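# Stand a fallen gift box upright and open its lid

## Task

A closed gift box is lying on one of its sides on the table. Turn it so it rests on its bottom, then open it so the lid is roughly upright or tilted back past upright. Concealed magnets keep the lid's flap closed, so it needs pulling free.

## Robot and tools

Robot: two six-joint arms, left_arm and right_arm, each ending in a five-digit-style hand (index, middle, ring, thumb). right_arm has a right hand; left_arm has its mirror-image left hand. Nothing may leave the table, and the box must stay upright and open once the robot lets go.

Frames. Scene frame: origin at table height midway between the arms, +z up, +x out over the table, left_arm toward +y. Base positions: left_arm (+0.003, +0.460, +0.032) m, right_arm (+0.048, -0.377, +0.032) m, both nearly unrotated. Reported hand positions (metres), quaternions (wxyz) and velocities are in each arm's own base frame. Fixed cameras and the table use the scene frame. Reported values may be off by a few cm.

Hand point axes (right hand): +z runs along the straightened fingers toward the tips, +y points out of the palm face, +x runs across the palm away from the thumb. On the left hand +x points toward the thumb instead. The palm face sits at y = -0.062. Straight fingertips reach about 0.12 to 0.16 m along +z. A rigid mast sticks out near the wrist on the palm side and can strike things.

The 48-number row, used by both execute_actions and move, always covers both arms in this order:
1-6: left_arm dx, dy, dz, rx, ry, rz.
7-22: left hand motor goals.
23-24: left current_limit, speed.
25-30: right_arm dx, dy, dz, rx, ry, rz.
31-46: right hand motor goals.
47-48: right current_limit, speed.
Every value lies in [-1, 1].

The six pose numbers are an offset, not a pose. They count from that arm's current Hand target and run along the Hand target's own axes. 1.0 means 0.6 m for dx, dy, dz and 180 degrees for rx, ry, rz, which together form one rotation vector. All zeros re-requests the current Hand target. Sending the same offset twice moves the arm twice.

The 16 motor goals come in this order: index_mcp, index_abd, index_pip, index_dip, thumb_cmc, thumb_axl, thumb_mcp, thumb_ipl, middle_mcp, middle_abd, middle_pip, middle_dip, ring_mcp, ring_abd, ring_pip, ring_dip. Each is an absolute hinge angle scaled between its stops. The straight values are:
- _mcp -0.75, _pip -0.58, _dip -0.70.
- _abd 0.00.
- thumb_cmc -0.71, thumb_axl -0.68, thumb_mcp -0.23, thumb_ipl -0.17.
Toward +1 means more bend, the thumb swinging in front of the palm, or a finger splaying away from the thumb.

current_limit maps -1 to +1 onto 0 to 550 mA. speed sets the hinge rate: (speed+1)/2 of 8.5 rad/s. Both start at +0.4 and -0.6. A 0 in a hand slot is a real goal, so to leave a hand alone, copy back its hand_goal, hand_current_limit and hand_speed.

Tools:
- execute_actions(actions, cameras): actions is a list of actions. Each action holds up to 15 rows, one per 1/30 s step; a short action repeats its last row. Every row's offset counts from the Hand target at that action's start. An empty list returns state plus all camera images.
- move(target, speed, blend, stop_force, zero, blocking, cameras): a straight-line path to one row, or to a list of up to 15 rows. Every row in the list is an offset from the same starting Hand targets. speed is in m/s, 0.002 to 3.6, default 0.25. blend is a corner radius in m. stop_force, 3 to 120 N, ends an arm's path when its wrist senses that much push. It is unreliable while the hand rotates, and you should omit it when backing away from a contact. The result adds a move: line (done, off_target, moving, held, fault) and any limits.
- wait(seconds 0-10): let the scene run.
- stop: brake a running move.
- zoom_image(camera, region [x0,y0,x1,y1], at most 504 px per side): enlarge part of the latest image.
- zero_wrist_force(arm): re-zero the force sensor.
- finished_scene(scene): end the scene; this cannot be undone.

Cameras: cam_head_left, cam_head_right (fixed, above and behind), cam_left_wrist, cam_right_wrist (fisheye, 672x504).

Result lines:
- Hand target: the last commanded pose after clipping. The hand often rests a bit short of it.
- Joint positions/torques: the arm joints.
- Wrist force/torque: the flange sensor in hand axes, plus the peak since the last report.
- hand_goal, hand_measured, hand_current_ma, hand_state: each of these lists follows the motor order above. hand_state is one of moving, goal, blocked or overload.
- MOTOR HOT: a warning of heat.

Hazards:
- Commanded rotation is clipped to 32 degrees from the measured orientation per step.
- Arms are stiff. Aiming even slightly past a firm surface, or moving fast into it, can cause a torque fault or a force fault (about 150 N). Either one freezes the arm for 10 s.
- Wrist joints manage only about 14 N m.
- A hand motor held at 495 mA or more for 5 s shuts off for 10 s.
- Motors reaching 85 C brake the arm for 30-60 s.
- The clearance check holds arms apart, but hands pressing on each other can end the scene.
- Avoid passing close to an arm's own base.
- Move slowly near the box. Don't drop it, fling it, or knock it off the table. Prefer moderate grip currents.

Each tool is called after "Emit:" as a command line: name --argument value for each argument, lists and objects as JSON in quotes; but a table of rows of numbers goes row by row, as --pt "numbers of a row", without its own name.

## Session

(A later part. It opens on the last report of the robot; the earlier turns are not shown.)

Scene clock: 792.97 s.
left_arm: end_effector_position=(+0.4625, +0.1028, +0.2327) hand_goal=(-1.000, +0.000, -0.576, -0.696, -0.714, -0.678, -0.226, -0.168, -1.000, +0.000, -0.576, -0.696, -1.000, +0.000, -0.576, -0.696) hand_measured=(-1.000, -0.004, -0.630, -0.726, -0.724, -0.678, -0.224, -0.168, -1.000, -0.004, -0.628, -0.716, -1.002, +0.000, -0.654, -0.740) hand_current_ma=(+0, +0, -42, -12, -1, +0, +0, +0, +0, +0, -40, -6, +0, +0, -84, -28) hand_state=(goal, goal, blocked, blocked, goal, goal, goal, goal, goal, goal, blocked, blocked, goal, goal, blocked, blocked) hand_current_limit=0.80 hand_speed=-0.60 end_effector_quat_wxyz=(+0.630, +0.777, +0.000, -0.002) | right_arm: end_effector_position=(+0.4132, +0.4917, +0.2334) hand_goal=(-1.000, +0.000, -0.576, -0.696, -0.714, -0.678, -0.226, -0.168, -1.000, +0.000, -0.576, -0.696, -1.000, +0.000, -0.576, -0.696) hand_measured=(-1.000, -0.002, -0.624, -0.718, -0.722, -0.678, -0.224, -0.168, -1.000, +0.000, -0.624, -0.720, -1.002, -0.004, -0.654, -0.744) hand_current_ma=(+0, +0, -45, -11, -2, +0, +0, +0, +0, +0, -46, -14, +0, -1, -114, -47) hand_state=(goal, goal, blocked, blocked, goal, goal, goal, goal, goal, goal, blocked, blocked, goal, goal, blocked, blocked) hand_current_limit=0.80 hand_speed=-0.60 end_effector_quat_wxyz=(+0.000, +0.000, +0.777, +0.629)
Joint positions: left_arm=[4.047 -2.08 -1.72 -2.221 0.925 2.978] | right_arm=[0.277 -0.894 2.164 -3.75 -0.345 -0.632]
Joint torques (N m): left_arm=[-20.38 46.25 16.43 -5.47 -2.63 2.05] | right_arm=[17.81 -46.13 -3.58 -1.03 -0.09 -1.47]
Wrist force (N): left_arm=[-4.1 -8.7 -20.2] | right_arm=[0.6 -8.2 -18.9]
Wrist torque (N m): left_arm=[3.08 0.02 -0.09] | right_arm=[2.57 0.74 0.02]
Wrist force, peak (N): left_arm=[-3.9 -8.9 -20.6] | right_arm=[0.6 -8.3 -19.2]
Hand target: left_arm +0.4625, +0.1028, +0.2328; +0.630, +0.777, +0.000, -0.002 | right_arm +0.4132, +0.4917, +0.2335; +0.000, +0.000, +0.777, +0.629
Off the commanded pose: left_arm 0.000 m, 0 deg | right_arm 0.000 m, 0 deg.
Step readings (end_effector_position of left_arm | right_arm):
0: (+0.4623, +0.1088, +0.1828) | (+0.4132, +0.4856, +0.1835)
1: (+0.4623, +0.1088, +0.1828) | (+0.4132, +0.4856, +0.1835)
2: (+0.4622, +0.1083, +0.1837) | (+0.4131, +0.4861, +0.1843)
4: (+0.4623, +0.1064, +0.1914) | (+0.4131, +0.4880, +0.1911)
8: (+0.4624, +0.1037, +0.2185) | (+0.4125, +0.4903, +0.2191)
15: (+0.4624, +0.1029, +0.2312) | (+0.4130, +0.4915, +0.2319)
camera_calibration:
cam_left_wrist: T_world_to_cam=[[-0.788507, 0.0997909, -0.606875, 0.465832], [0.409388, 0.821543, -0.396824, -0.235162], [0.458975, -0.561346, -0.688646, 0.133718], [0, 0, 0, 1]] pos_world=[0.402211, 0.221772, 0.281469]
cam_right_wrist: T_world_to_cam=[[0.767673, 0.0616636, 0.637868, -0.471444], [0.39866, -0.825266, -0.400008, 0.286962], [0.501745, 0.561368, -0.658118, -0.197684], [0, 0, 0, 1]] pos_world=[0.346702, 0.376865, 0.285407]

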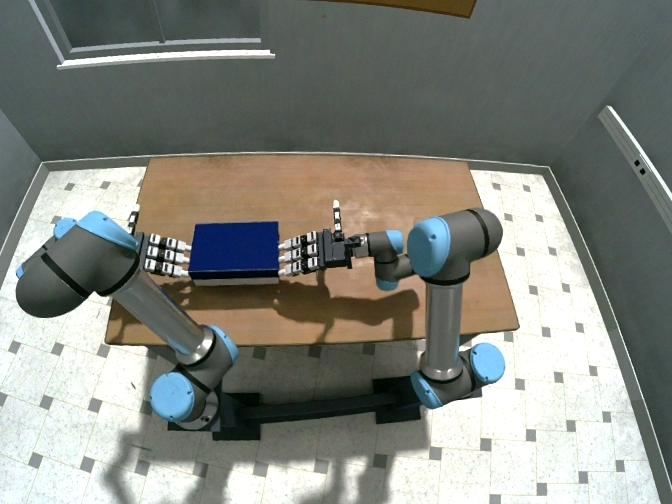

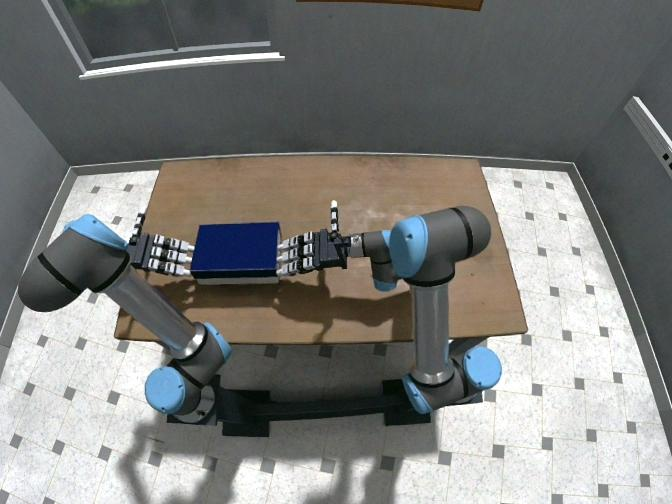

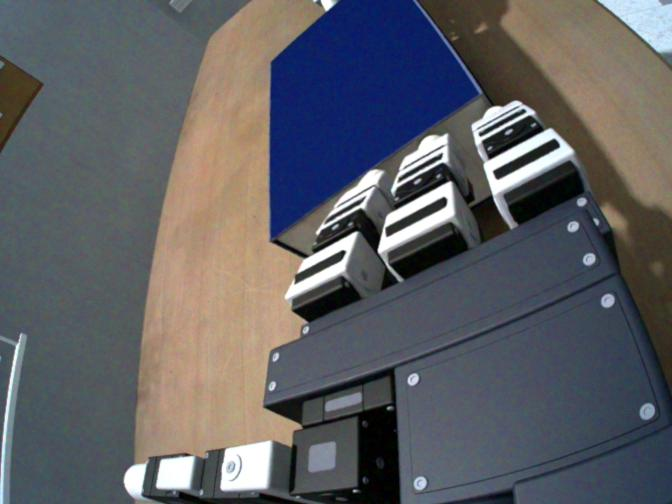

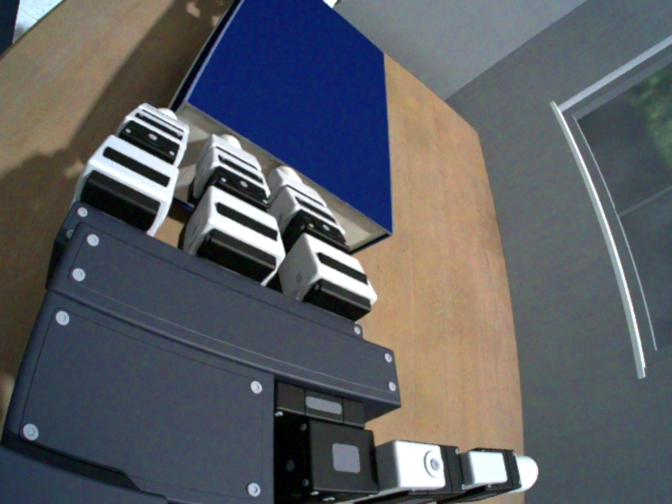

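Emit:
move --pt "0 -0.0815 0.0173 0 0 0 -1 0 -0.576 -0.696 -0.714 -0.678 -0.226 -0.168 -1 0 -0.576 -0.696 -1 0 -0.576 -0.696 0.8 -0.6 0 -0.0815 0.0173 0 0 0 -1 0 -0.576 -0.696 -0.714 -0.678 -0.226 -0.168 -1 0 -0.576 -0.696 -1 0 -0.576 -0.696 0.8 -0.6" --pt "0 -0.0885 -0.0153 0 0 0 -1 0 -0.576 -0.696 -0.714 -0.678 -0.226 -0.168 -1 0 -0.576 -0.696 -1 0 -0.576 -0.696 0.8 -0.6 0 -0.0885 -0.0153 0 0 0 -1 0 -0.576 -0.696 -0.714 -0.678 -0.226 -0.168 -1 0 -0.576 -0.696 -1 0 -0.576 -0.696 0.8 -0.6" --pt "0.0523 -0.1176 -0.0131 0 0 -0.0833 -0.8219 0 -0.8686 -0.696 -0.714 -0.678 -0.226 -0.168 -0.8219 0 -0.8686 -0.696 -1 0 -0.576 -0.696 0.78 -0.6 -0.051 -0.1187 -0.0125 0 0 0.0833 -0.8219 0 -0.8686 -0.696 -0.714 -0.678 -0.226 -0.168 -0.8219 0 -0.8686 -0.696 -1 0 -0.576 -0.696 0.78 -0.6" --speed '[0.06, 0.03, 0.1]' --cameras '["all"]'

Emit:
zoom_image --camera "cam_head_left" --region '[150, 200, 310, 310]'

Scene clock: 883.37 s.
left_arm: end_effector_position=(+0.4626, +0.1042, +0.1981) hand_goal=(-1.000, +0.000, -0.576, -0.696, -0.714, -0.678, -0.226, -0.168, -1.000, +0.000, -0.576, -0.696, -1.000, +0.000, -0.576, -0.696) hand_measured=(-1.000, +0.000, -0.612, -0.710, -0.724, -0.678, -0.224, -0.168, -1.000, +0.000, -0.616, -0.710, -1.000, -0.004, -0.646, -0.738) hand_current_ma=(+0, +0, -18, -2, -2, +0, +0, +0, +0, +0, -24, -3, +0, +0, -68, -24) hand_state=(goal, goal, blocked, goal, goal, goal, goal, goal, goal, goal, blocked, goal, goal, goal, blocked, blocked) hand_current_limit=0.80 hand_speed=-0.60 end_effector_quat_wxyz=(+0.630, +0.777, +0.001, -0.001) | right_arm: end_effector_position=(+0.4141, +0.4906, +0.1965) hand_goal=(-1.000, +0.000, -0.576, -0.696, -0.714, -0.678, -0.226, -0.168, -1.000, +0.000, -0.576, -0.696, -1.000, +0.000, -0.576, -0.696) hand_measured=(-1.000, +0.024, -0.594, -0.696, -0.722, -0.678, -0.224, -0.168, -1.000, +0.024, -0.608, -0.704, -1.000, +0.018, -0.646, -0.740) hand_current_ma=(+0, +10, -8, +0, -2, +0, +0, +0, +0, +10, -23, -2, +0, +6, -94, -41) hand_state=(goal, blocked, goal, goal, goal, goal, goal, goal, goal, blocked, blocked, goal, goal, goal, blocked, blocked) hand_current_limit=0.80 hand_speed=-0.60 end_effector_quat_wxyz=(+0.001, +0.000, +0.777, +0.629)
Joint positions: left_arm=[4.049 -2.134 -1.743 -2.144 0.925 2.978] | right_arm=[0.274 -0.795 2.149 -3.829 -0.345 -0.637]
Joint torques (N m): left_arm=[-0.14 37.47 13.48 -2 -0.27 -0.03] | right_arm=[-0.19 -32.45 -7.16 -2.05 1.1 -0.13]
Wrist force (N): left_arm=[-4.0 -5.5 -17.1] | right_arm=[2.6 -1.0 -16.3]
Wrist torque (N m): left_arm=[2.36 0.29 -0.04] | right_arm=[1.53 0.37 0.21]
Wrist force, peak (N): left_arm=[-5.4 32.8 -138.4] | right_arm=[1.4 41.4 -159.5]
Hand target: left_arm +0.4626, +0.1042, +0.1981; +0.630, +0.777, +0.001, -0.001 (not the last commanded pose) | right_arm +0.4141, +0.4906, +0.1965; +0.001, +0.000, +0.777, +0.629 (not the last commanded pose)
Off the commanded pose: left_arm 0.050 m, 15 deg | right_arm 0.048 m, 15 deg.
FORCE FAULT: contact force on the left arm reached its limit, and that arm stopped for 10 seconds. FORCE FAULT: contact force on the right arm reached its limit, and that arm stopped for 10 seconds. On each arm, the contact can be on any part of the arm, not only on its tool. The stops overlap, and together they count as 20 of the actions that you can send in this scene. Those arms' remaining commands of this call were not run. During its stop the left arm's controller moved it back a little. During its stop the right arm's controller moved it back a little. Those arms' targets are now where they stood when their stops ended, not their last commands. Those arms accept commands again.
move: fault (left_arm, right_arm); path passed 1 of 3 targets; target 3's new numbers were not sent
camera_calibration:
cam_left_wrist: T_world_to_cam=[[-0.788376, 0.0982838, -0.607292, 0.444878], [0.407844, 0.822546, -0.396335, -0.24956], [0.460573, -0.560141, -0.68856, 0.109663], [0, 0, 0, 1]] pos_world=[0.402005, 0.222977, 0.246771]
cam_right_wrist: T_world_to_cam=[[0.767434, 0.0613641, 0.638184, -0.448411], [0.397841, -0.826161, -0.398976, 0.271549], [0.50276, 0.560083, -0.658437, -0.221587], [0, 0, 0, 1]] pos_world=[0.347498, 0.375967, 0.24861]

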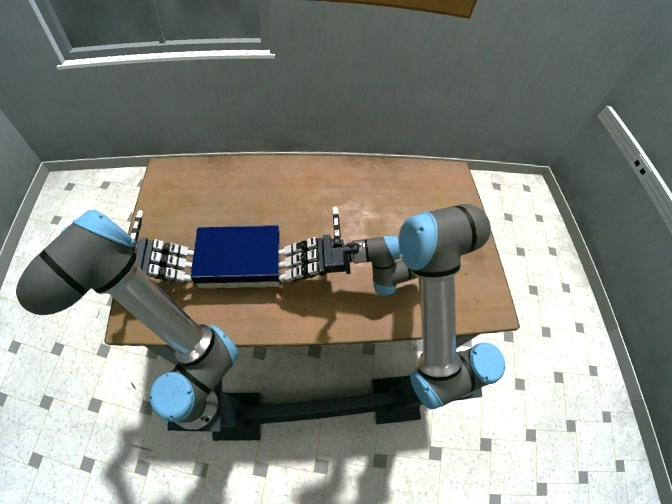

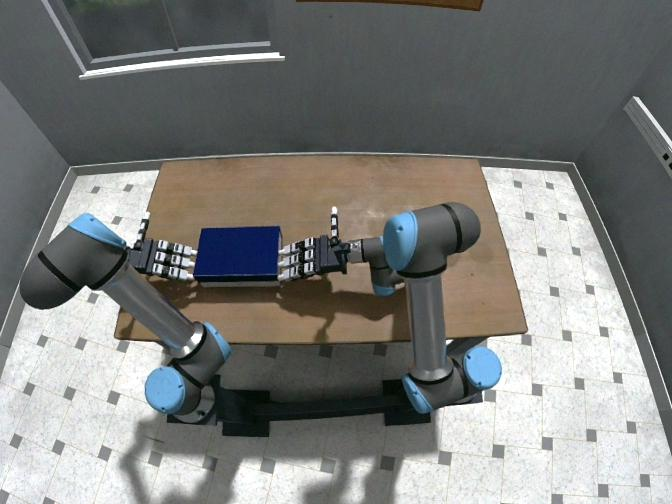

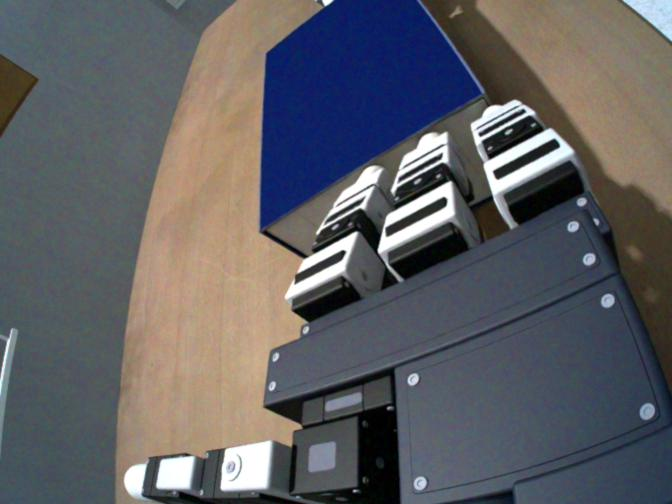

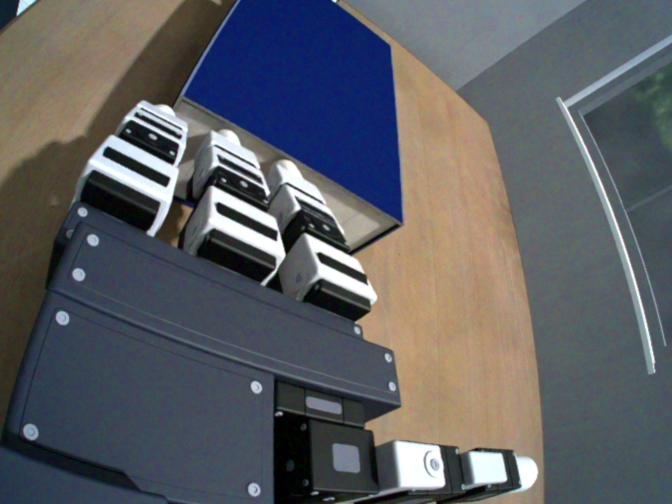

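Scaled by 3.150 from the camera's 672x504 image, which has a finer 960x720 frame.

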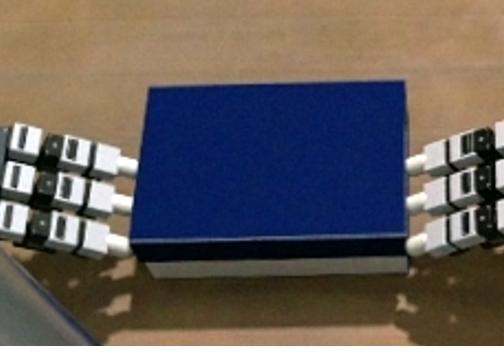

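Emit:
move --pt "0 -0.0069 -0.0326 0 0 0 -1 0 -0.576 -0.696 -0.714 -0.678 -0.226 -0.168 -1 0 -0.576 -0.696 -1 0 -0.576 -0.696 0.8 -0.6 0 -0.0069 -0.0326 0 0 0 -1 0 -0.576 -0.696 -0.714 -0.678 -0.226 -0.168 -1 0 -0.576 -0.696 -1 0 -0.576 -0.696 0.8 -0.6" --pt "0.0095 -0.1335 -0.023 0 0 0 -0.754 0 -0.576 -0.696 -0.714 -0.678 -0.226 -0.168 -0.754 0 -0.576 -0.696 -0.754 0 -0.576 -0.696 0.78 -0.6 -0.0067 -0.1312 -0.0248 0 0 0 -0.754 0 -0.576 -0.696 -0.714 -0.678 -0.226 -0.168 -0.754 0 -0.576 -0.696 -0.754 0 -0.576 -0.696 0.78 -0.6" --speed '[0.03, 0.1]' --cameras '["cam_head_left", "cam_left_wrist", "cam_right_wrist"]'

Emit:
zoom_image --camera "cam_head_left" --region '[150, 200, 310, 310]'

Scene clock: 922.90 s.
left_arm: end_effector_position=(+0.4680, +0.1342, +0.1227) hand_goal=(-1.000, +0.000, -0.576, -0.696, -0.714, -0.678, -0.226, -0.168, -1.000, +0.000, -0.576, -0.696, -1.000, +0.000, -0.576, -0.696) hand_measured=(-1.000, +0.000, -0.582, -0.700, -0.724, -0.678, -0.224, -0.168, -1.000, +0.000, -0.584, -0.700, -1.000, -0.002, -0.582, -0.700) hand_current_ma=(+0, +0, -1, +0, -2, +0, +0, +0, +0, +0, -1, +0, +0, +0, -1, +0) hand_state=(goal, goal, goal, goal, goal, goal, goal, goal, goal, goal, goal, goal, goal, goal, goal, goal) hand_current_limit=0.80 hand_speed=-0.60 end_effector_quat_wxyz=(+0.630, +0.777, +0.001, -0.001) | right_arm: end_effector_position=(+0.4176, +0.4612, +0.1339) hand_goal=(-1.000, +0.000, -0.576, -0.696, -0.714, -0.678, -0.226, -0.168, -1.000, +0.000, -0.576, -0.696, -1.000, +0.000, -0.576, -0.696) hand_measured=(-1.000, +0.002, -0.582, -0.696, -0.722, -0.678, -0.224, -0.168, -1.000, +0.004, -0.582, -0.700, -1.000, +0.002, -0.582, -0.700) hand_current_ma=(+0, +0, -1, +0, -2, +0, +0, +0, +0, +0, -1, +0, +0, +0, -1, +0) hand_state=(goal, goal, goal, goal, goal, goal, goal, goal, goal, goal, goal, goal, goal, goal, goal, goal) hand_current_limit=0.80 hand_speed=-0.60 end_effector_quat_wxyz=(+0.000, +0.001, +0.778, +0.628)
Joint positions: left_arm=[4.074 -2.302 -1.691 -2.032 0.949 2.986] | right_arm=[0.207 -0.657 2.17 -3.847 -0.295 -0.785]
Joint torques (N m): left_arm=[11.25 33.53 20.55 0.85 1.73 2.05] | right_arm=[-0.53 -33.69 -3.46 -2.22 1.23 -0.29]
Wrist force (N): left_arm=[-4.7 -2.3 1.2] | right_arm=[1.0 -1.0 0.1]
Wrist torque (N m): left_arm=[-0.16 0.66 -0.40] | right_arm=[-0.34 -0.12 -0.03]
Wrist force, peak (N): left_arm=[-4.5 -5.3 -17.0] | right_arm=[2.6 -0.9 -16.4]
Hand target: left_arm +0.4681, +0.1342, +0.1226; +0.630, +0.777, +0.001, -0.001 | right_arm +0.4176, +0.4612, +0.1339; +0.000, +0.001, +0.778, +0.628 (not the last commanded pose)
Off the commanded pose: left_arm 0.000 m, 0 deg | right_arm 0.011 m, 0 deg.
FORCE FAULT: contact force on the right arm reached its limit, and that arm stopped. The contact can be on any part of that arm, not only on its tool. That arm's remaining commands of this call were not run. That arm is still stopped at the end of this call. That arm stays stopped for about 10 more seconds. Until then a move that you send moves the other arm only, and its call returns only when the move has ended. Once the stop has ended, the next robot result says so. If the stop ends while you think or write, that arm runs what you send next, counted from a new Hand target: where the arm stands when the stop ends. While its stop runs, that arm, its gripper or tool too, takes no new command. Until it ends, the stop uses up actions while you think or wait. An arm that is not stopped still takes commands.
move: fault (right_arm); path passed 1 of 2 targets; target 2's new numbers were not sent
camera_calibration:
cam_left_wrist: T_world_to_cam=[[-0.788376, 0.0982838, -0.607292, 0.400537], [0.407844, 0.822546, -0.396335, -0.306324], [0.460573, -0.560141, -0.68856, 0.0720852], [0, 0, 0, 1]] pos_world=[0.407505, 0.252977, 0.171471]
cam_right_wrist: T_world_to_cam=[[0.768643, 0.0627414, 0.636593, -0.410286], [0.397486, -0.826575, -0.398471, 0.221188], [0.501191, 0.559319, -0.66028, -0.246727], [0, 0, 0, 1]] pos_world=[0.351102, 0.346569, 0.186414]
Images, in order (width x height): cam_head_left 672x504, cam_left_wrist 672x504, cam_right_wrist 672x504.

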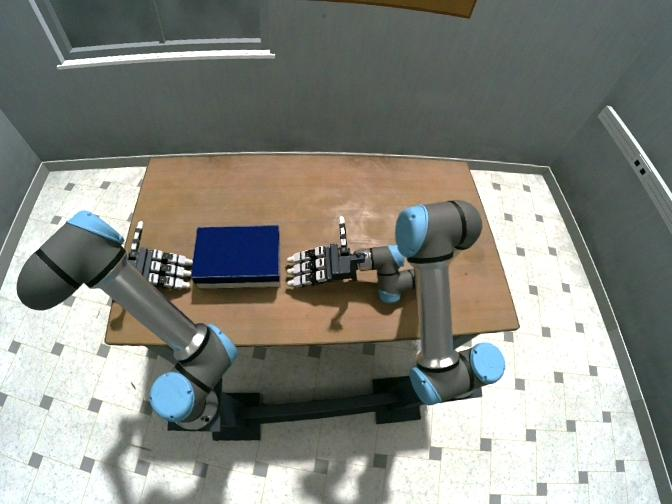

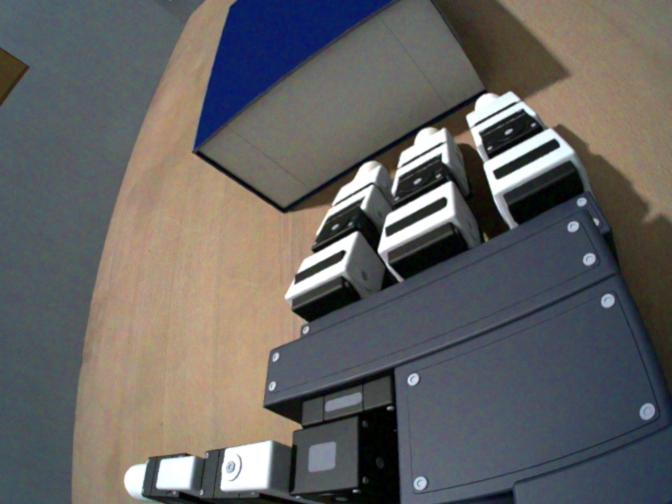

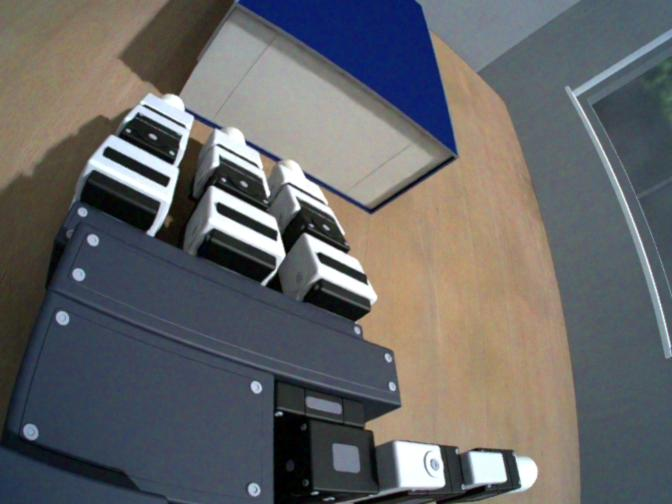

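Scaled by 3.150 from the camera's 672x504 image, which has a finer 960x720 frame.

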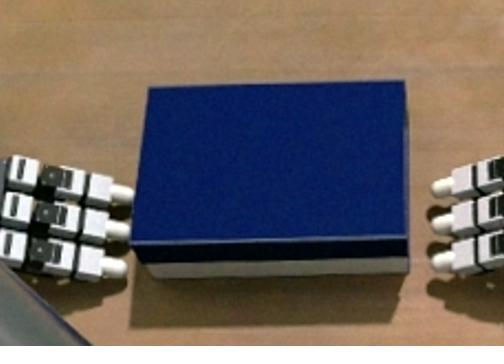

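Emit:
wait --seconds 3

Emit:
move --pt "0 0 0 0 0 0 -0.754 0 -0.576 -0.696 -0.714 -0.678 -0.226 -0.168 -0.754 0 -0.576 -0.696 -0.754 0 -0.576 -0.696 0.78 -0.6 0 0.0472 -0.0185 0.05 0 0 -0.754 0 -0.576 -0.696 -0.714 -0.678 -0.226 -0.168 -0.754 0 -0.576 -0.696 -0.754 0 -0.576 -0.696 0.78 -0.6" --pt "0 0 0 0 0 0 -0.754 0 -0.576 -0.696 -0.714 -0.678 -0.226 -0.168 -0.754 0 -0.576 -0.696 -0.754 0 -0.576 -0.696 0.78 -0.6 0 0.0325 0.0495 0.1 0 0 -0.754 0 -0.576 -0.696 -0.714 -0.678 -0.226 -0.168 -0.754 0 -0.576 -0.696 -0.754 0 -0.576 -0.696 0.78 -0.6" --speed 0.1 --blend 0.01 --cameras '["all"]'

Scene clock: 941.90 s.
left_arm: end_effector_position=(+0.4681, +0.1342, +0.1226) hand_goal=(-1.000, +0.000, -0.576, -0.696, -0.714, -0.678, -0.226, -0.168, -1.000, +0.000, -0.576, -0.696, -1.000, +0.000, -0.576, -0.696) hand_measured=(-1.000, +0.000, -0.582, -0.700, -0.724, -0.678, -0.224, -0.168, -1.000, +0.000, -0.584, -0.700, -1.000, -0.002, -0.582, -0.700) hand_current_ma=(+0, +0, -1, +0, -2, +0, +0, +0, +0, +0, -1, +0, +0, +0, -1, +0) hand_state=(goal, goal, goal, goal, goal, goal, goal, goal, goal, goal, goal, goal, goal, goal, goal, goal) hand_current_limit=0.80 hand_speed=-0.60 end_effector_quat_wxyz=(+0.630, +0.777, +0.001, -0.001) | right_arm: end_effector_position=(+0.4176, +0.4612, +0.1339) hand_goal=(-1.000, +0.000, -0.576, -0.696, -0.714, -0.678, -0.226, -0.168, -1.000, +0.000, -0.576, -0.696, -1.000, +0.000, -0.576, -0.696) hand_measured=(-1.000, +0.002, -0.582, -0.696, -0.722, -0.678, -0.224, -0.168, -1.000, +0.004, -0.582, -0.700, -1.000, +0.002, -0.582, -0.700) hand_current_ma=(+0, +0, -1, +0, -2, +0, +0, +0, +0, +0, -1, +0, +0, +0, -1, +0) hand_state=(goal, goal, goal, goal, goal, goal, goal, goal, goal, goal, goal, goal, goal, goal, goal, goal) hand_current_limit=0.80 hand_speed=-0.60 end_effector_quat_wxyz=(+0.000, +0.001, +0.778, +0.628)
Joint positions: left_arm=[4.074 -2.303 -1.691 -2.032 0.949 2.986] | right_arm=[0.207 -0.657 2.17 -3.847 -0.295 -0.785]
Joint torques (N m): left_arm=[11.33 33.43 20.83 0.51 1.52 -1.6] | right_arm=[-0.41 -34.71 -3.03 -2.14 1.26 -0.22]
Wrist force (N): left_arm=[-4.8 -2.4 1.1] | right_arm=[0.8 -0.9 0.3]
Wrist torque (N m): left_arm=[-0.16 0.67 -0.41] | right_arm=[-0.36 -0.09 -0.04]
Wrist force, peak (N): left_arm=[-5.0 -2.5 1.2] | right_arm=[1.3 -1.2 0.2]
Hand target: left_arm +0.4681, +0.1342, +0.1226; +0.630, +0.777, +0.001, -0.001 | right_arm +0.4176, +0.4612, +0.1339; +0.000, +0.001, +0.778, +0.628 (not the last commanded pose)
Off the commanded pose: left_arm 0.000 m, 0 deg | right_arm 0.011 m, 0 deg.
FORCE FAULT, CONTINUED: the right arm's stop, for the force fault that an earlier result reported, is over. The rest of the stop counts as 19 of the actions that you can send in this scene. During its stop the right arm's controller moved it back a little. That arm's target is now where it stood when the stop ended, not its last command. That arm accepts commands again.
wait: 3.00 s; at rest from the start

Scene clock: 944.80 s.
left_arm: end_effector_position=(+0.4681, +0.1342, +0.1226) hand_goal=(-0.754, +0.000, -0.576, -0.696, -0.714, -0.678, -0.226, -0.168, -0.754, +0.000, -0.576, -0.696, -0.754, +0.000, -0.576, -0.696) hand_measured=(-0.774, +0.000, -0.582, -0.700, -0.724, -0.678, -0.224, -0.168, -0.776, +0.000, -0.584, -0.698, -0.774, -0.002, -0.582, -0.700) hand_current_ma=(-7, +0, -1, +0, -2, +0, +0, +0, -8, +0, -1, +0, -6, +0, -1, +0) hand_state=(blocked, goal, goal, goal, goal, goal, goal, goal, blocked, goal, goal, goal, goal, goal, goal, goal) hand_current_limit=0.78 hand_speed=-0.60 end_effector_quat_wxyz=(+0.630, +0.777, +0.001, -0.001) | right_arm: end_effector_position=(+0.4176, +0.4943, +0.1468) hand_goal=(-0.754, +0.000, -0.576, -0.696, -0.714, -0.678, -0.226, -0.168, -0.754, +0.000, -0.576, -0.696, -0.754, +0.000, -0.576, -0.696) hand_measured=(-0.772, +0.002, -0.582, -0.696, -0.722, -0.678, -0.224, -0.168, -0.774, +0.004, -0.582, -0.700, -0.772, +0.002, -0.582, -0.700) hand_current_ma=(-10, +0, -1, +0, -2, +0, +0, +0, -11, +0, -1, +0, -9, +0, -1, +0) hand_state=(goal, goal, goal, goal, goal, goal, goal, goal, blocked, goal, goal, goal, goal, goal, goal, goal) hand_current_limit=0.78 hand_speed=-0.60 end_effector_quat_wxyz=(+0.000, +0.001, +0.867, +0.499)
Joint positions: left_arm=[4.074 -2.303 -1.691 -2.032 0.949 2.986] | right_arm=[0.282 -0.987 2.232 -3.263 -0.59 -1.046]
Joint torques (N m): left_arm=[10.8 33.81 18.66 -1.67 1.53 -1.79] | right_arm=[10.9 -42.37 -15.96 -0.8 -0.99 1.43]
Wrist force (N): left_arm=[-4.9 -2.4 1.0] | right_arm=[0.4 -1.3 0.6]
Wrist torque (N m): left_arm=[-0.12 0.68 -0.41] | right_arm=[-0.34 -0.10 -0.11]
Wrist force, peak (N): left_arm=[-5.0 -2.4 1.2] | right_arm=[0.8 -1.5 0.7]
Hand target: left_arm +0.4681, +0.1342, +0.1226; +0.630, +0.777, +0.001, -0.001 | right_arm +0.4176, +0.4944, +0.1468; +0.000, +0.001, +0.867, +0.499
Off the commanded pose: left_arm 0.000 m, 0 deg | right_arm 0.000 m, 0 deg.
move: done; blend cut to 0 m at target 1
camera_calibration:
cam_left_wrist: T_world_to_cam=[[-0.788376, 0.0982838, -0.607292, 0.400415], [0.407844, 0.822546, -0.396335, -0.306403], [0.460573, -0.560141, -0.68856, 0.0719475], [0, 0, 0, 1]] pos_world=[0.407505, 0.252977, 0.171271]
cam_right_wrist: T_world_to_cam=[[0.768716, 0.256481, 0.585913, -0.508866], [0.397733, -0.909101, -0.12387, 0.253972], [0.500884, 0.328257, -0.800851, -0.121872], [0, 0, 0, 1]] pos_world=[0.351203, 0.401406, 0.232009]

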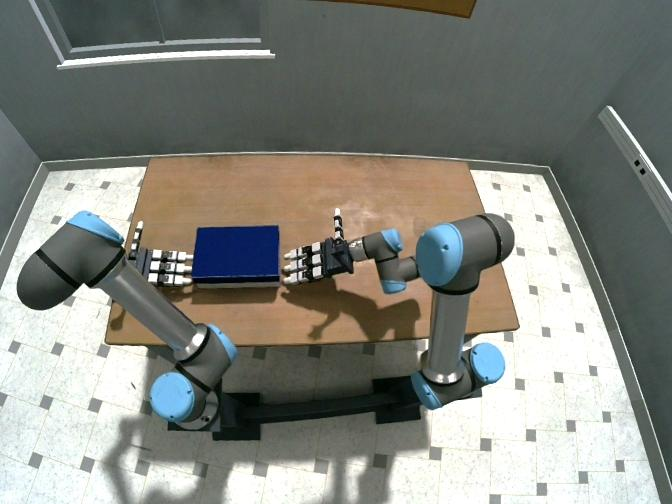

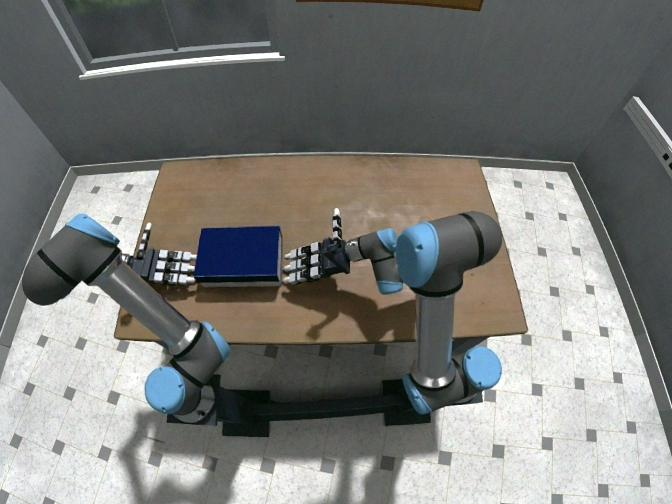

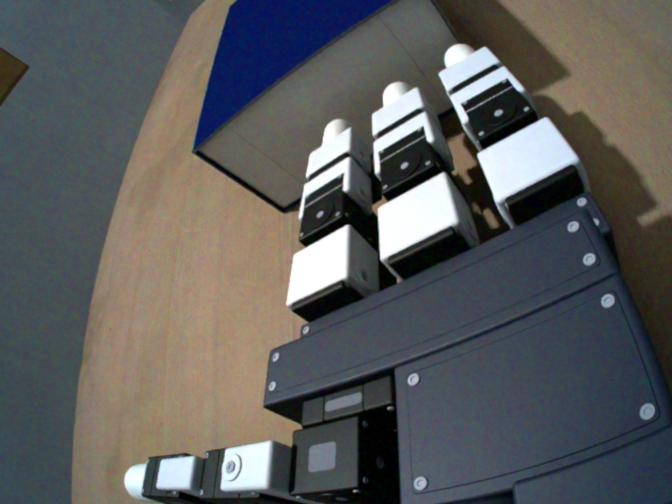

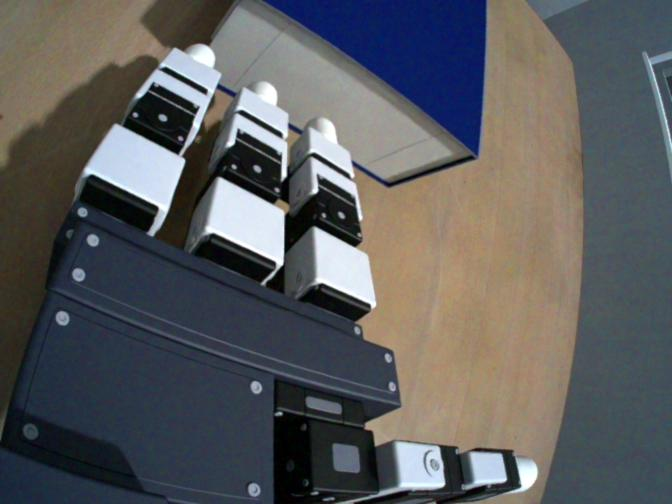

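Emit:
zoom_image --camera "cam_right_wrist" --region '[150, 0, 350, 150]'

Emit:
zoom_image --camera "cam_left_wrist" --region '[360, 0, 560, 150]'

Scaled by 2.520 from the camera's 672x504 image, which has a finer 960x720 frame.

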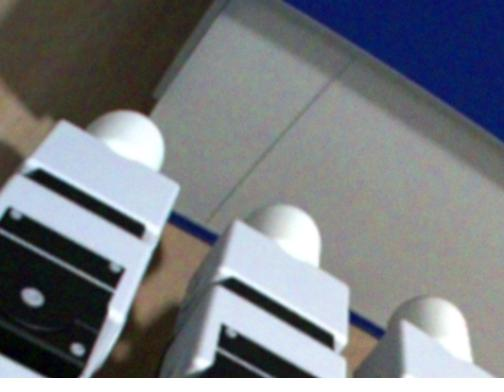

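Scaled by 2.520 from the camera's 672x504 image, which has a finer 960x720 frame.

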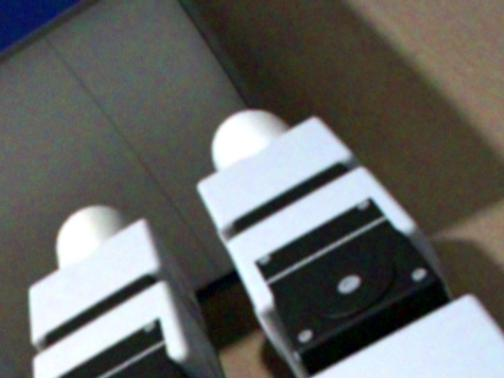

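Emit:
move --pt "0 0 0 0 0 0 -0.754 0 -0.576 -0.696 -0.714 -0.678 -0.226 -0.168 -0.754 0 -0.576 -0.696 -0.754 0 -0.576 -0.696 0.78 -0.6 -0.0083 0 0 0 0 0 -0.754 0 -0.576 -0.696 -0.714 -0.678 -0.226 -0.168 -0.754 0 -0.576 -0.696 -0.754 0 -0.576 -0.696 0.78 -0.6" --pt "0 0.0104 0.0489 0 0 0 -0.754 0 -0.576 -0.696 -0.714 -0.678 -0.226 -0.168 -0.754 0 -0.576 -0.696 -0.754 0 -0.576 -0.696 0.78 -0.6 -0.0083 0.025 0.0433 0 0 0 -0.754 0 -0.576 -0.696 -0.714 -0.678 -0.226 -0.168 -0.754 0 -0.576 -0.696 -0.754 0 -0.576 -0.696 0.78 -0.6" --speed '[0.03, 0.01]' --stop_force 6 --cameras '["cam_left_wrist", "cam_right_wrist"]'

Emit:
zoom_image --camera "cam_right_wrist" --region '[150, 0, 350, 150]'

Emit:
zoom_image --camera "cam_left_wrist" --region '[360, 0, 560, 150]'

Scene clock: 962.77 s.
left_arm: end_effector_position=(+0.4681, +0.1200, +0.1226) hand_goal=(-0.754, +0.000, -0.576, -0.696, -0.714, -0.678, -0.226, -0.168, -0.754, +0.000, -0.576, -0.696, -0.754, +0.000, -0.576, -0.696) hand_measured=(-0.774, +0.000, -0.582, -0.700, -0.724, -0.678, -0.224, -0.168, -0.776, +0.000, -0.584, -0.698, -0.774, +0.000, -0.582, -0.700) hand_current_ma=(-7, +0, -1, +0, -2, +0, +0, +0, -8, +0, -1, +0, -6, +0, -1, +0) hand_state=(blocked, goal, goal, goal, goal, goal, goal, goal, blocked, goal, goal, goal, goal, goal, goal, goal) hand_current_limit=0.78 hand_speed=-0.60 end_effector_quat_wxyz=(+0.630, +0.777, +0.001, -0.001) | right_arm: end_effector_position=(+0.4226, +0.5087, +0.1467) hand_goal=(-0.754, +0.000, -0.576, -0.696, -0.714, -0.678, -0.226, -0.168, -0.754, +0.000, -0.576, -0.696, -0.754, +0.000, -0.576, -0.696) hand_measured=(-0.772, +0.002, -0.582, -0.696, -0.722, -0.678, -0.224, -0.168, -0.774, +0.004, -0.582, -0.700, -0.774, +0.002, -0.582, -0.698) hand_current_ma=(-9, +0, -1, +0, -2, +0, +0, +0, -10, +0, -1, +0, -10, +0, -1, +0) hand_state=(goal, goal, goal, goal, goal, goal, goal, goal, goal, goal, goal, goal, goal, goal, goal, goal) hand_current_limit=0.78 hand_speed=-0.60 end_effector_quat_wxyz=(+0.000, +0.001, +0.867, +0.499)
Joint positions: left_arm=[4.059 -2.288 -1.722 -2.013 0.934 2.981] | right_arm=[0.309 -0.965 2.193 -3.281 -0.603 -1.003]
Joint torques (N m): left_arm=[9.49 31.32 17.98 -2.52 1.5 1.98] | right_arm=[-9.24 -41.93 -2.29 -0.59 3.92 -1.61]
Wrist force (N): left_arm=[-4.2 -2.2 -5.2] | right_arm=[0.5 -1.6 -4.9]
Wrist torque (N m): left_arm=[0.43 0.26 -0.23] | right_arm=[0.16 0.22 -0.01]
Wrist force, peak (N): left_arm=[-4.3 -2.6 -8.6] | right_arm=[0.4 -2.2 -8.4]
Hand target: left_arm +0.4681, +0.1200, +0.1226; +0.630, +0.777, +0.001, -0.001 (not the last commanded pose) | right_arm +0.4226, +0.5087, +0.1467; +0.000, +0.001, +0.867, +0.499 (not the last commanded pose)
Off the commanded pose: left_arm 0.016 m, 0 deg | right_arm 0.016 m, 0 deg.
move: contact (left_arm, right_arm); path passed 1 of 2 targets
camera_calibration:
cam_left_wrist: T_world_to_cam=[[-0.788375, 0.0983892, -0.607276, 0.401783], [0.407852, 0.822606, -0.396202, -0.294763], [0.460567, -0.560035, -0.68865, 0.0639861], [0, 0, 0, 1]] pos_world=[0.407505, 0.238777, 0.171271]
cam_right_wrist: T_world_to_cam=[[0.768672, 0.256746, 0.585854, -0.51651], [0.397831, -0.909099, -0.12357, 0.265061], [0.500873, 0.328056, -0.800941, -0.129027], [0, 0, 0, 1]] pos_world=[0.356204, 0.415907, 0.23201]
Images, in order (width x height): cam_left_wrist 672x504, cam_right_wrist 672x504.

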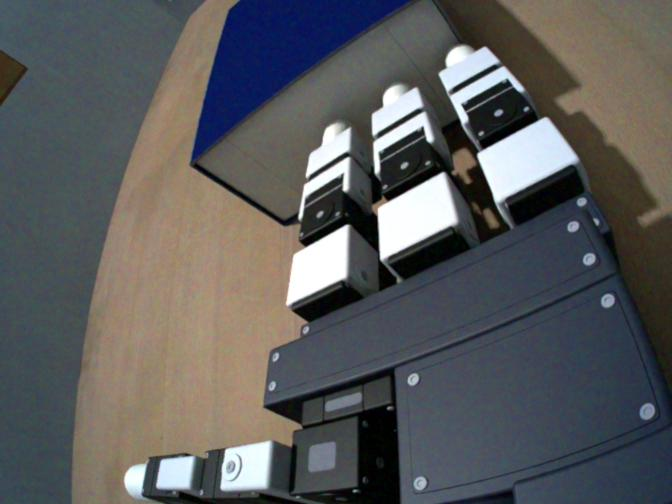

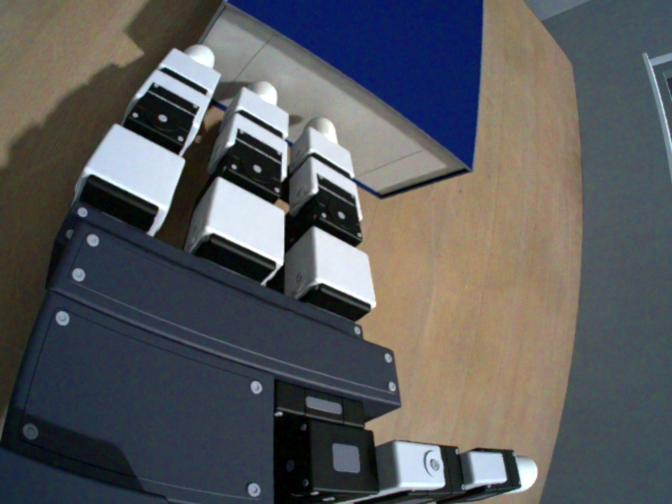

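Scaled by 2.520 from the camera's 672x504 image, which has a finer 960x720 frame.

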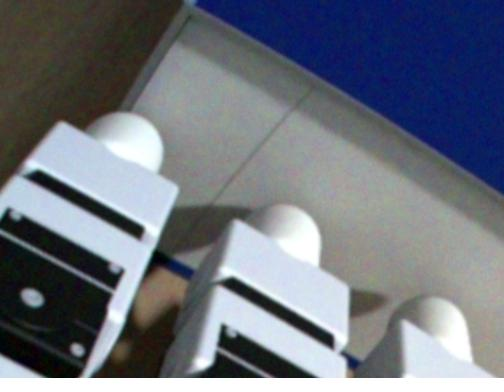

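Scaled by 2.520 from the camera's 672x504 image, which has a finer 960x720 frame.

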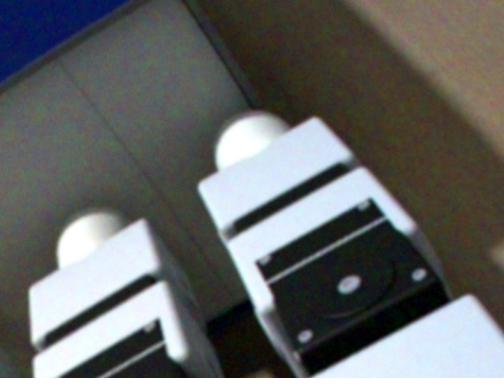

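Emit:
execute_actions --actions '[[[0,0,0,0,0,0,-0.754,0,-0.576,-0.696,-0.714,-0.678,-0.226,-0.168,-0.754,0,-0.576,-0.696,-0.66,0,-0.576,-0.696,0.78,-0.9,0,0,0,0,0,0,-0.754,0,-0.576,-0.696,-0.714,-0.678,-0.226,-0.168,-0.754,0,-0.576,-0.696,-0.66,0,-0.576,-0.696,0.78,-0.9]],[[0,0,0,0,0,0,-0.754,0,-0.576,-0.696,-0.714,-0.678,-0.226,-0.168,-0.754,0,-0.576,-0.696,-0.66,0.5,-0.576,-0.696,0.78,-0.9,0,0,0,0,0,0,-0.754,0,-0.576,-0.696,-0.714,-0.678,-0.226,-0.168,-0.754,0,-0.576,-0.696,-0.66,0.5,-0.576,-0.696,0.78,-0.9]],[[0,0,0,0,0,0,-0.754,0,-0.576,-0.696,-0.714,-0.678,-0.226,-0.168,-0.754,0,-0.576,-0.696,-0.66,0.5,-0.576,-0.696,0.78,-0.9,0,0,0,0,0,0,-0.754,0,-0.576,-0.696,-0.714,-0.678,-0.226,-0.168,-0.754,0,-0.576,-0.696,-0.66,0.5,-0.576,-0.696,0.78,-0.9]]]' --cameras '["all"]'

Emit:
zoom_image --camera "cam_right_wrist" --region '[130, 0, 330, 150]'

Emit:
zoom_image --camera "cam_left_wrist" --region '[360, 0, 560, 150]'

Scene clock: 974.17 s.
left_arm: end_effector_position=(+0.4681, +0.1200, +0.1226) hand_goal=(-0.754, +0.000, -0.576, -0.696, -0.714, -0.678, -0.226, -0.168, -0.754, +0.000, -0.576, -0.696, -0.660, +0.500, -0.576, -0.696) hand_measured=(-0.774, +0.002, -0.582, -0.700, -0.724, -0.678, -0.224, -0.168, -0.776, +0.000, -0.584, -0.698, -0.680, +0.496, -0.584, -0.700) hand_current_ma=(-7, +0, -1, +0, -2, +0, +0, +0, -8, +0, -1, +0, -6, +0, -1, +0) hand_state=(blocked, goal, goal, goal, goal, goal, goal, goal, blocked, goal, goal, goal, goal, goal, goal, goal) hand_current_limit=0.78 hand_speed=-0.90 end_effector_quat_wxyz=(+0.630, +0.777, +0.001, -0.001) | right_arm: end_effector_position=(+0.4226, +0.5087, +0.1467) hand_goal=(-0.754, +0.000, -0.576, -0.696, -0.714, -0.678, -0.226, -0.168, -0.754, +0.000, -0.576, -0.696, -0.660, +0.500, -0.576, -0.696) hand_measured=(-0.772, +0.002, -0.582, -0.696, -0.722, -0.678, -0.224, -0.168, -0.774, +0.004, -0.582, -0.700, -0.678, +0.496, -0.582, -0.700) hand_current_ma=(-9, +0, -1, +0, -2, +0, +0, +0, -10, +0, -1, +0, -9, -1, -1, +0) hand_state=(goal, goal, goal, goal, goal, goal, goal, goal, goal, goal, goal, goal, goal, goal, goal, goal) hand_current_limit=0.78 hand_speed=-0.90 end_effector_quat_wxyz=(+0.000, +0.001, +0.867, +0.499)
Joint positions: left_arm=[4.059 -2.288 -1.722 -2.013 0.934 2.981] | right_arm=[0.309 -0.965 2.193 -3.281 -0.603 -1.003]
Joint torques (N m): left_arm=[5.32 35.2 14.94 -1.74 0.89 1.96] | right_arm=[-4.92 -41.93 -4.93 -1.71 3.71 -1.13]
Wrist force (N): left_arm=[-4.4 -2.3 0.7] | right_arm=[0.3 -1.3 0.5]
Wrist torque (N m): left_arm=[-0.08 0.65 -0.25] | right_arm=[-0.33 -0.10 0.00]
Wrist force, peak (N): left_arm=[-4.3 -4.2 -5.5] | right_arm=[-0.6 -3.5 -5.9]
Hand target: left_arm +0.4681, +0.1200, +0.1226; +0.630, +0.777, +0.001, -0.001 | right_arm +0.4226, +0.5087, +0.1467; +0.000, +0.001, +0.867, +0.499
Off the commanded pose: left_arm 0.000 m, 0 deg | right_arm 0.000 m, 0 deg.
Step readings (end_effector_position of left_arm | right_arm):
0: (+0.4681, +0.1200, +0.1226) | (+0.4226, +0.5087, +0.1467)
1: (+0.4681, +0.1200, +0.1226) | (+0.4226, +0.5087, +0.1467)
2: (+0.4681, +0.1200, +0.1226) | (+0.4226, +0.5087, +0.1467)
4: (+0.4681, +0.1200, +0.1226) | (+0.4226, +0.5087, +0.1467)
8: (+0.4681, +0.1200, +0.1226) | (+0.4226, +0.5087, +0.1467)
15: (+0.4681, +0.1200, +0.1226) | (+0.4226, +0.5087, +0.1467)
16: (+0.4681, +0.1200, +0.1226) | (+0.4226, +0.5087, +0.1467)
17: (+0.4681, +0.1200, +0.1226) | (+0.4226, +0.5087, +0.1467)
19: (+0.4681, +0.1200, +0.1226) | (+0.4226, +0.5087, +0.1467)
23: (+0.4681, +0.1200, +0.1226) | (+0.4226, +0.5087, +0.1467)
30: (+0.4681, +0.1200, +0.1226) | (+0.4226, +0.5087, +0.1467)
31: (+0.4681, +0.1200, +0.1226) | (+0.4226, +0.5087, +0.1467)
32: (+0.4681, +0.1200, +0.1226) | (+0.4226, +0.5087, +0.1467)
34: (+0.4681, +0.1200, +0.1226) | (+0.4226, +0.5087, +0.1467)
38: (+0.4681, +0.1200, +0.1226) | (+0.4226, +0.5087, +0.1467)
45: (+0.4681, +0.1200, +0.1226) | (+0.4226, +0.5087, +0.1467)
camera_calibration:
cam_left_wrist: T_world_to_cam=[[-0.788408, 0.0983247, -0.607244, 0.401806], [0.407789, 0.822614, -0.39625, -0.294732], [0.460567, -0.560034, -0.688651, 0.0639863], [0, 0, 0, 1]] pos_world=[0.407505, 0.238777, 0.171271]
cam_right_wrist: T_world_to_cam=[[0.768672, 0.256746, 0.585854, -0.51651], [0.397831, -0.909099, -0.12357, 0.265061], [0.500873, 0.328056, -0.800941, -0.129027], [0, 0, 0, 1]] pos_world=[0.356204, 0.415907, 0.23201]

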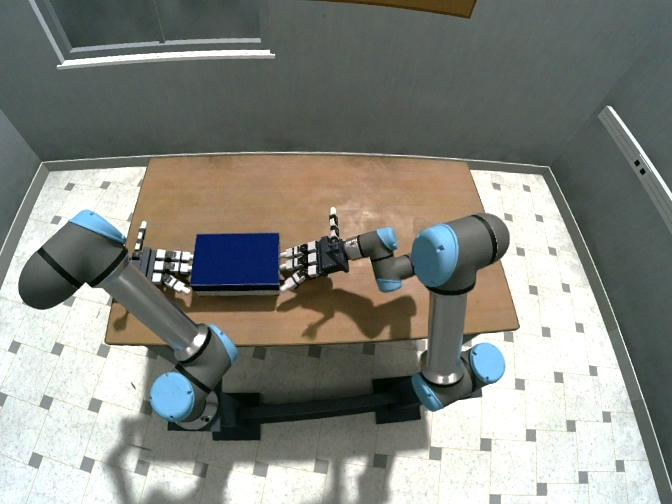

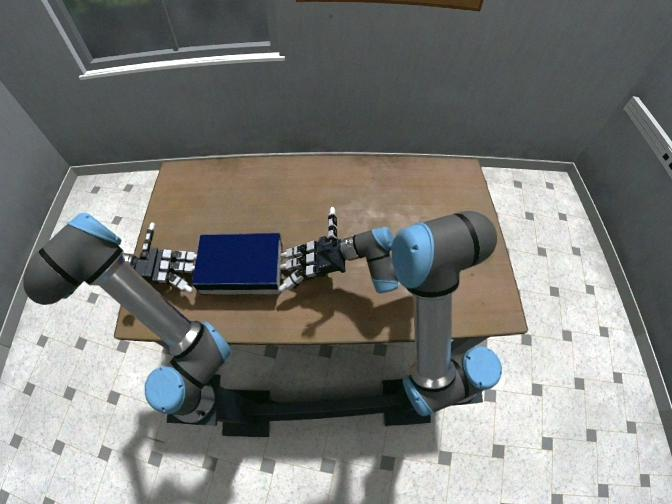

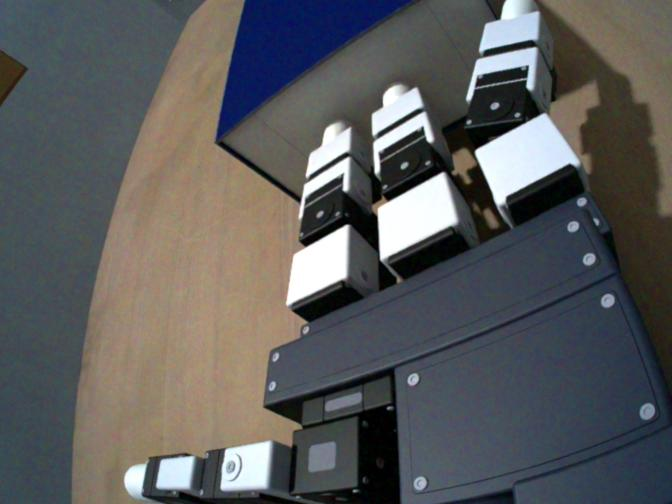

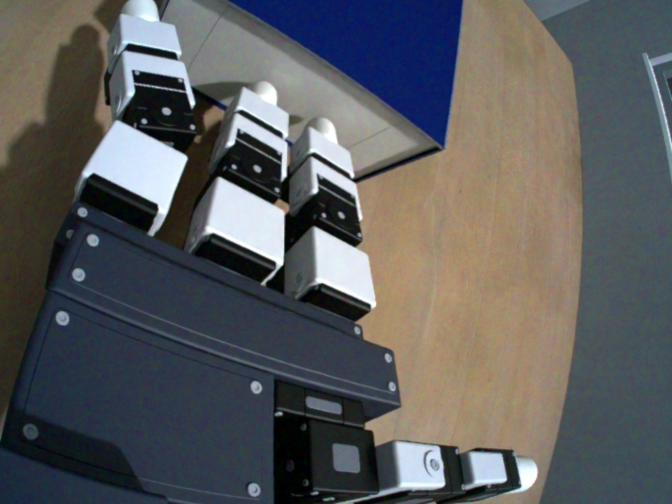

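Scaled by 2.520 from the camera's 672x504 image, which has a finer 960x720 frame.

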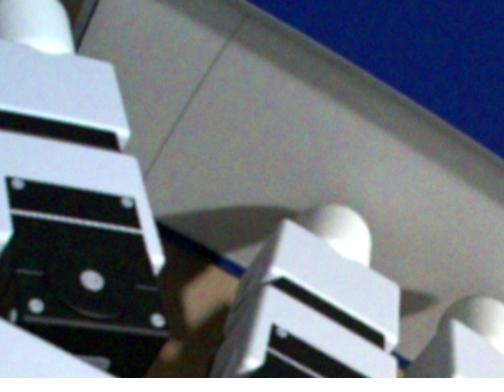

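Scaled by 2.520 from the camera's 672x504 image, which has a finer 960x720 frame.

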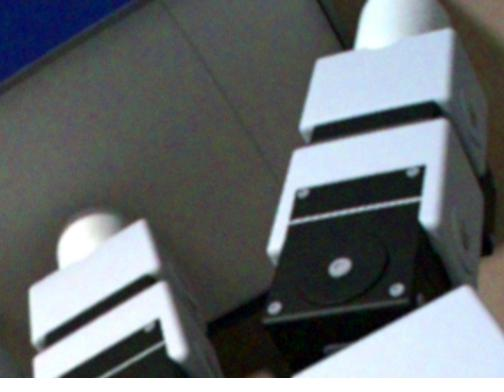

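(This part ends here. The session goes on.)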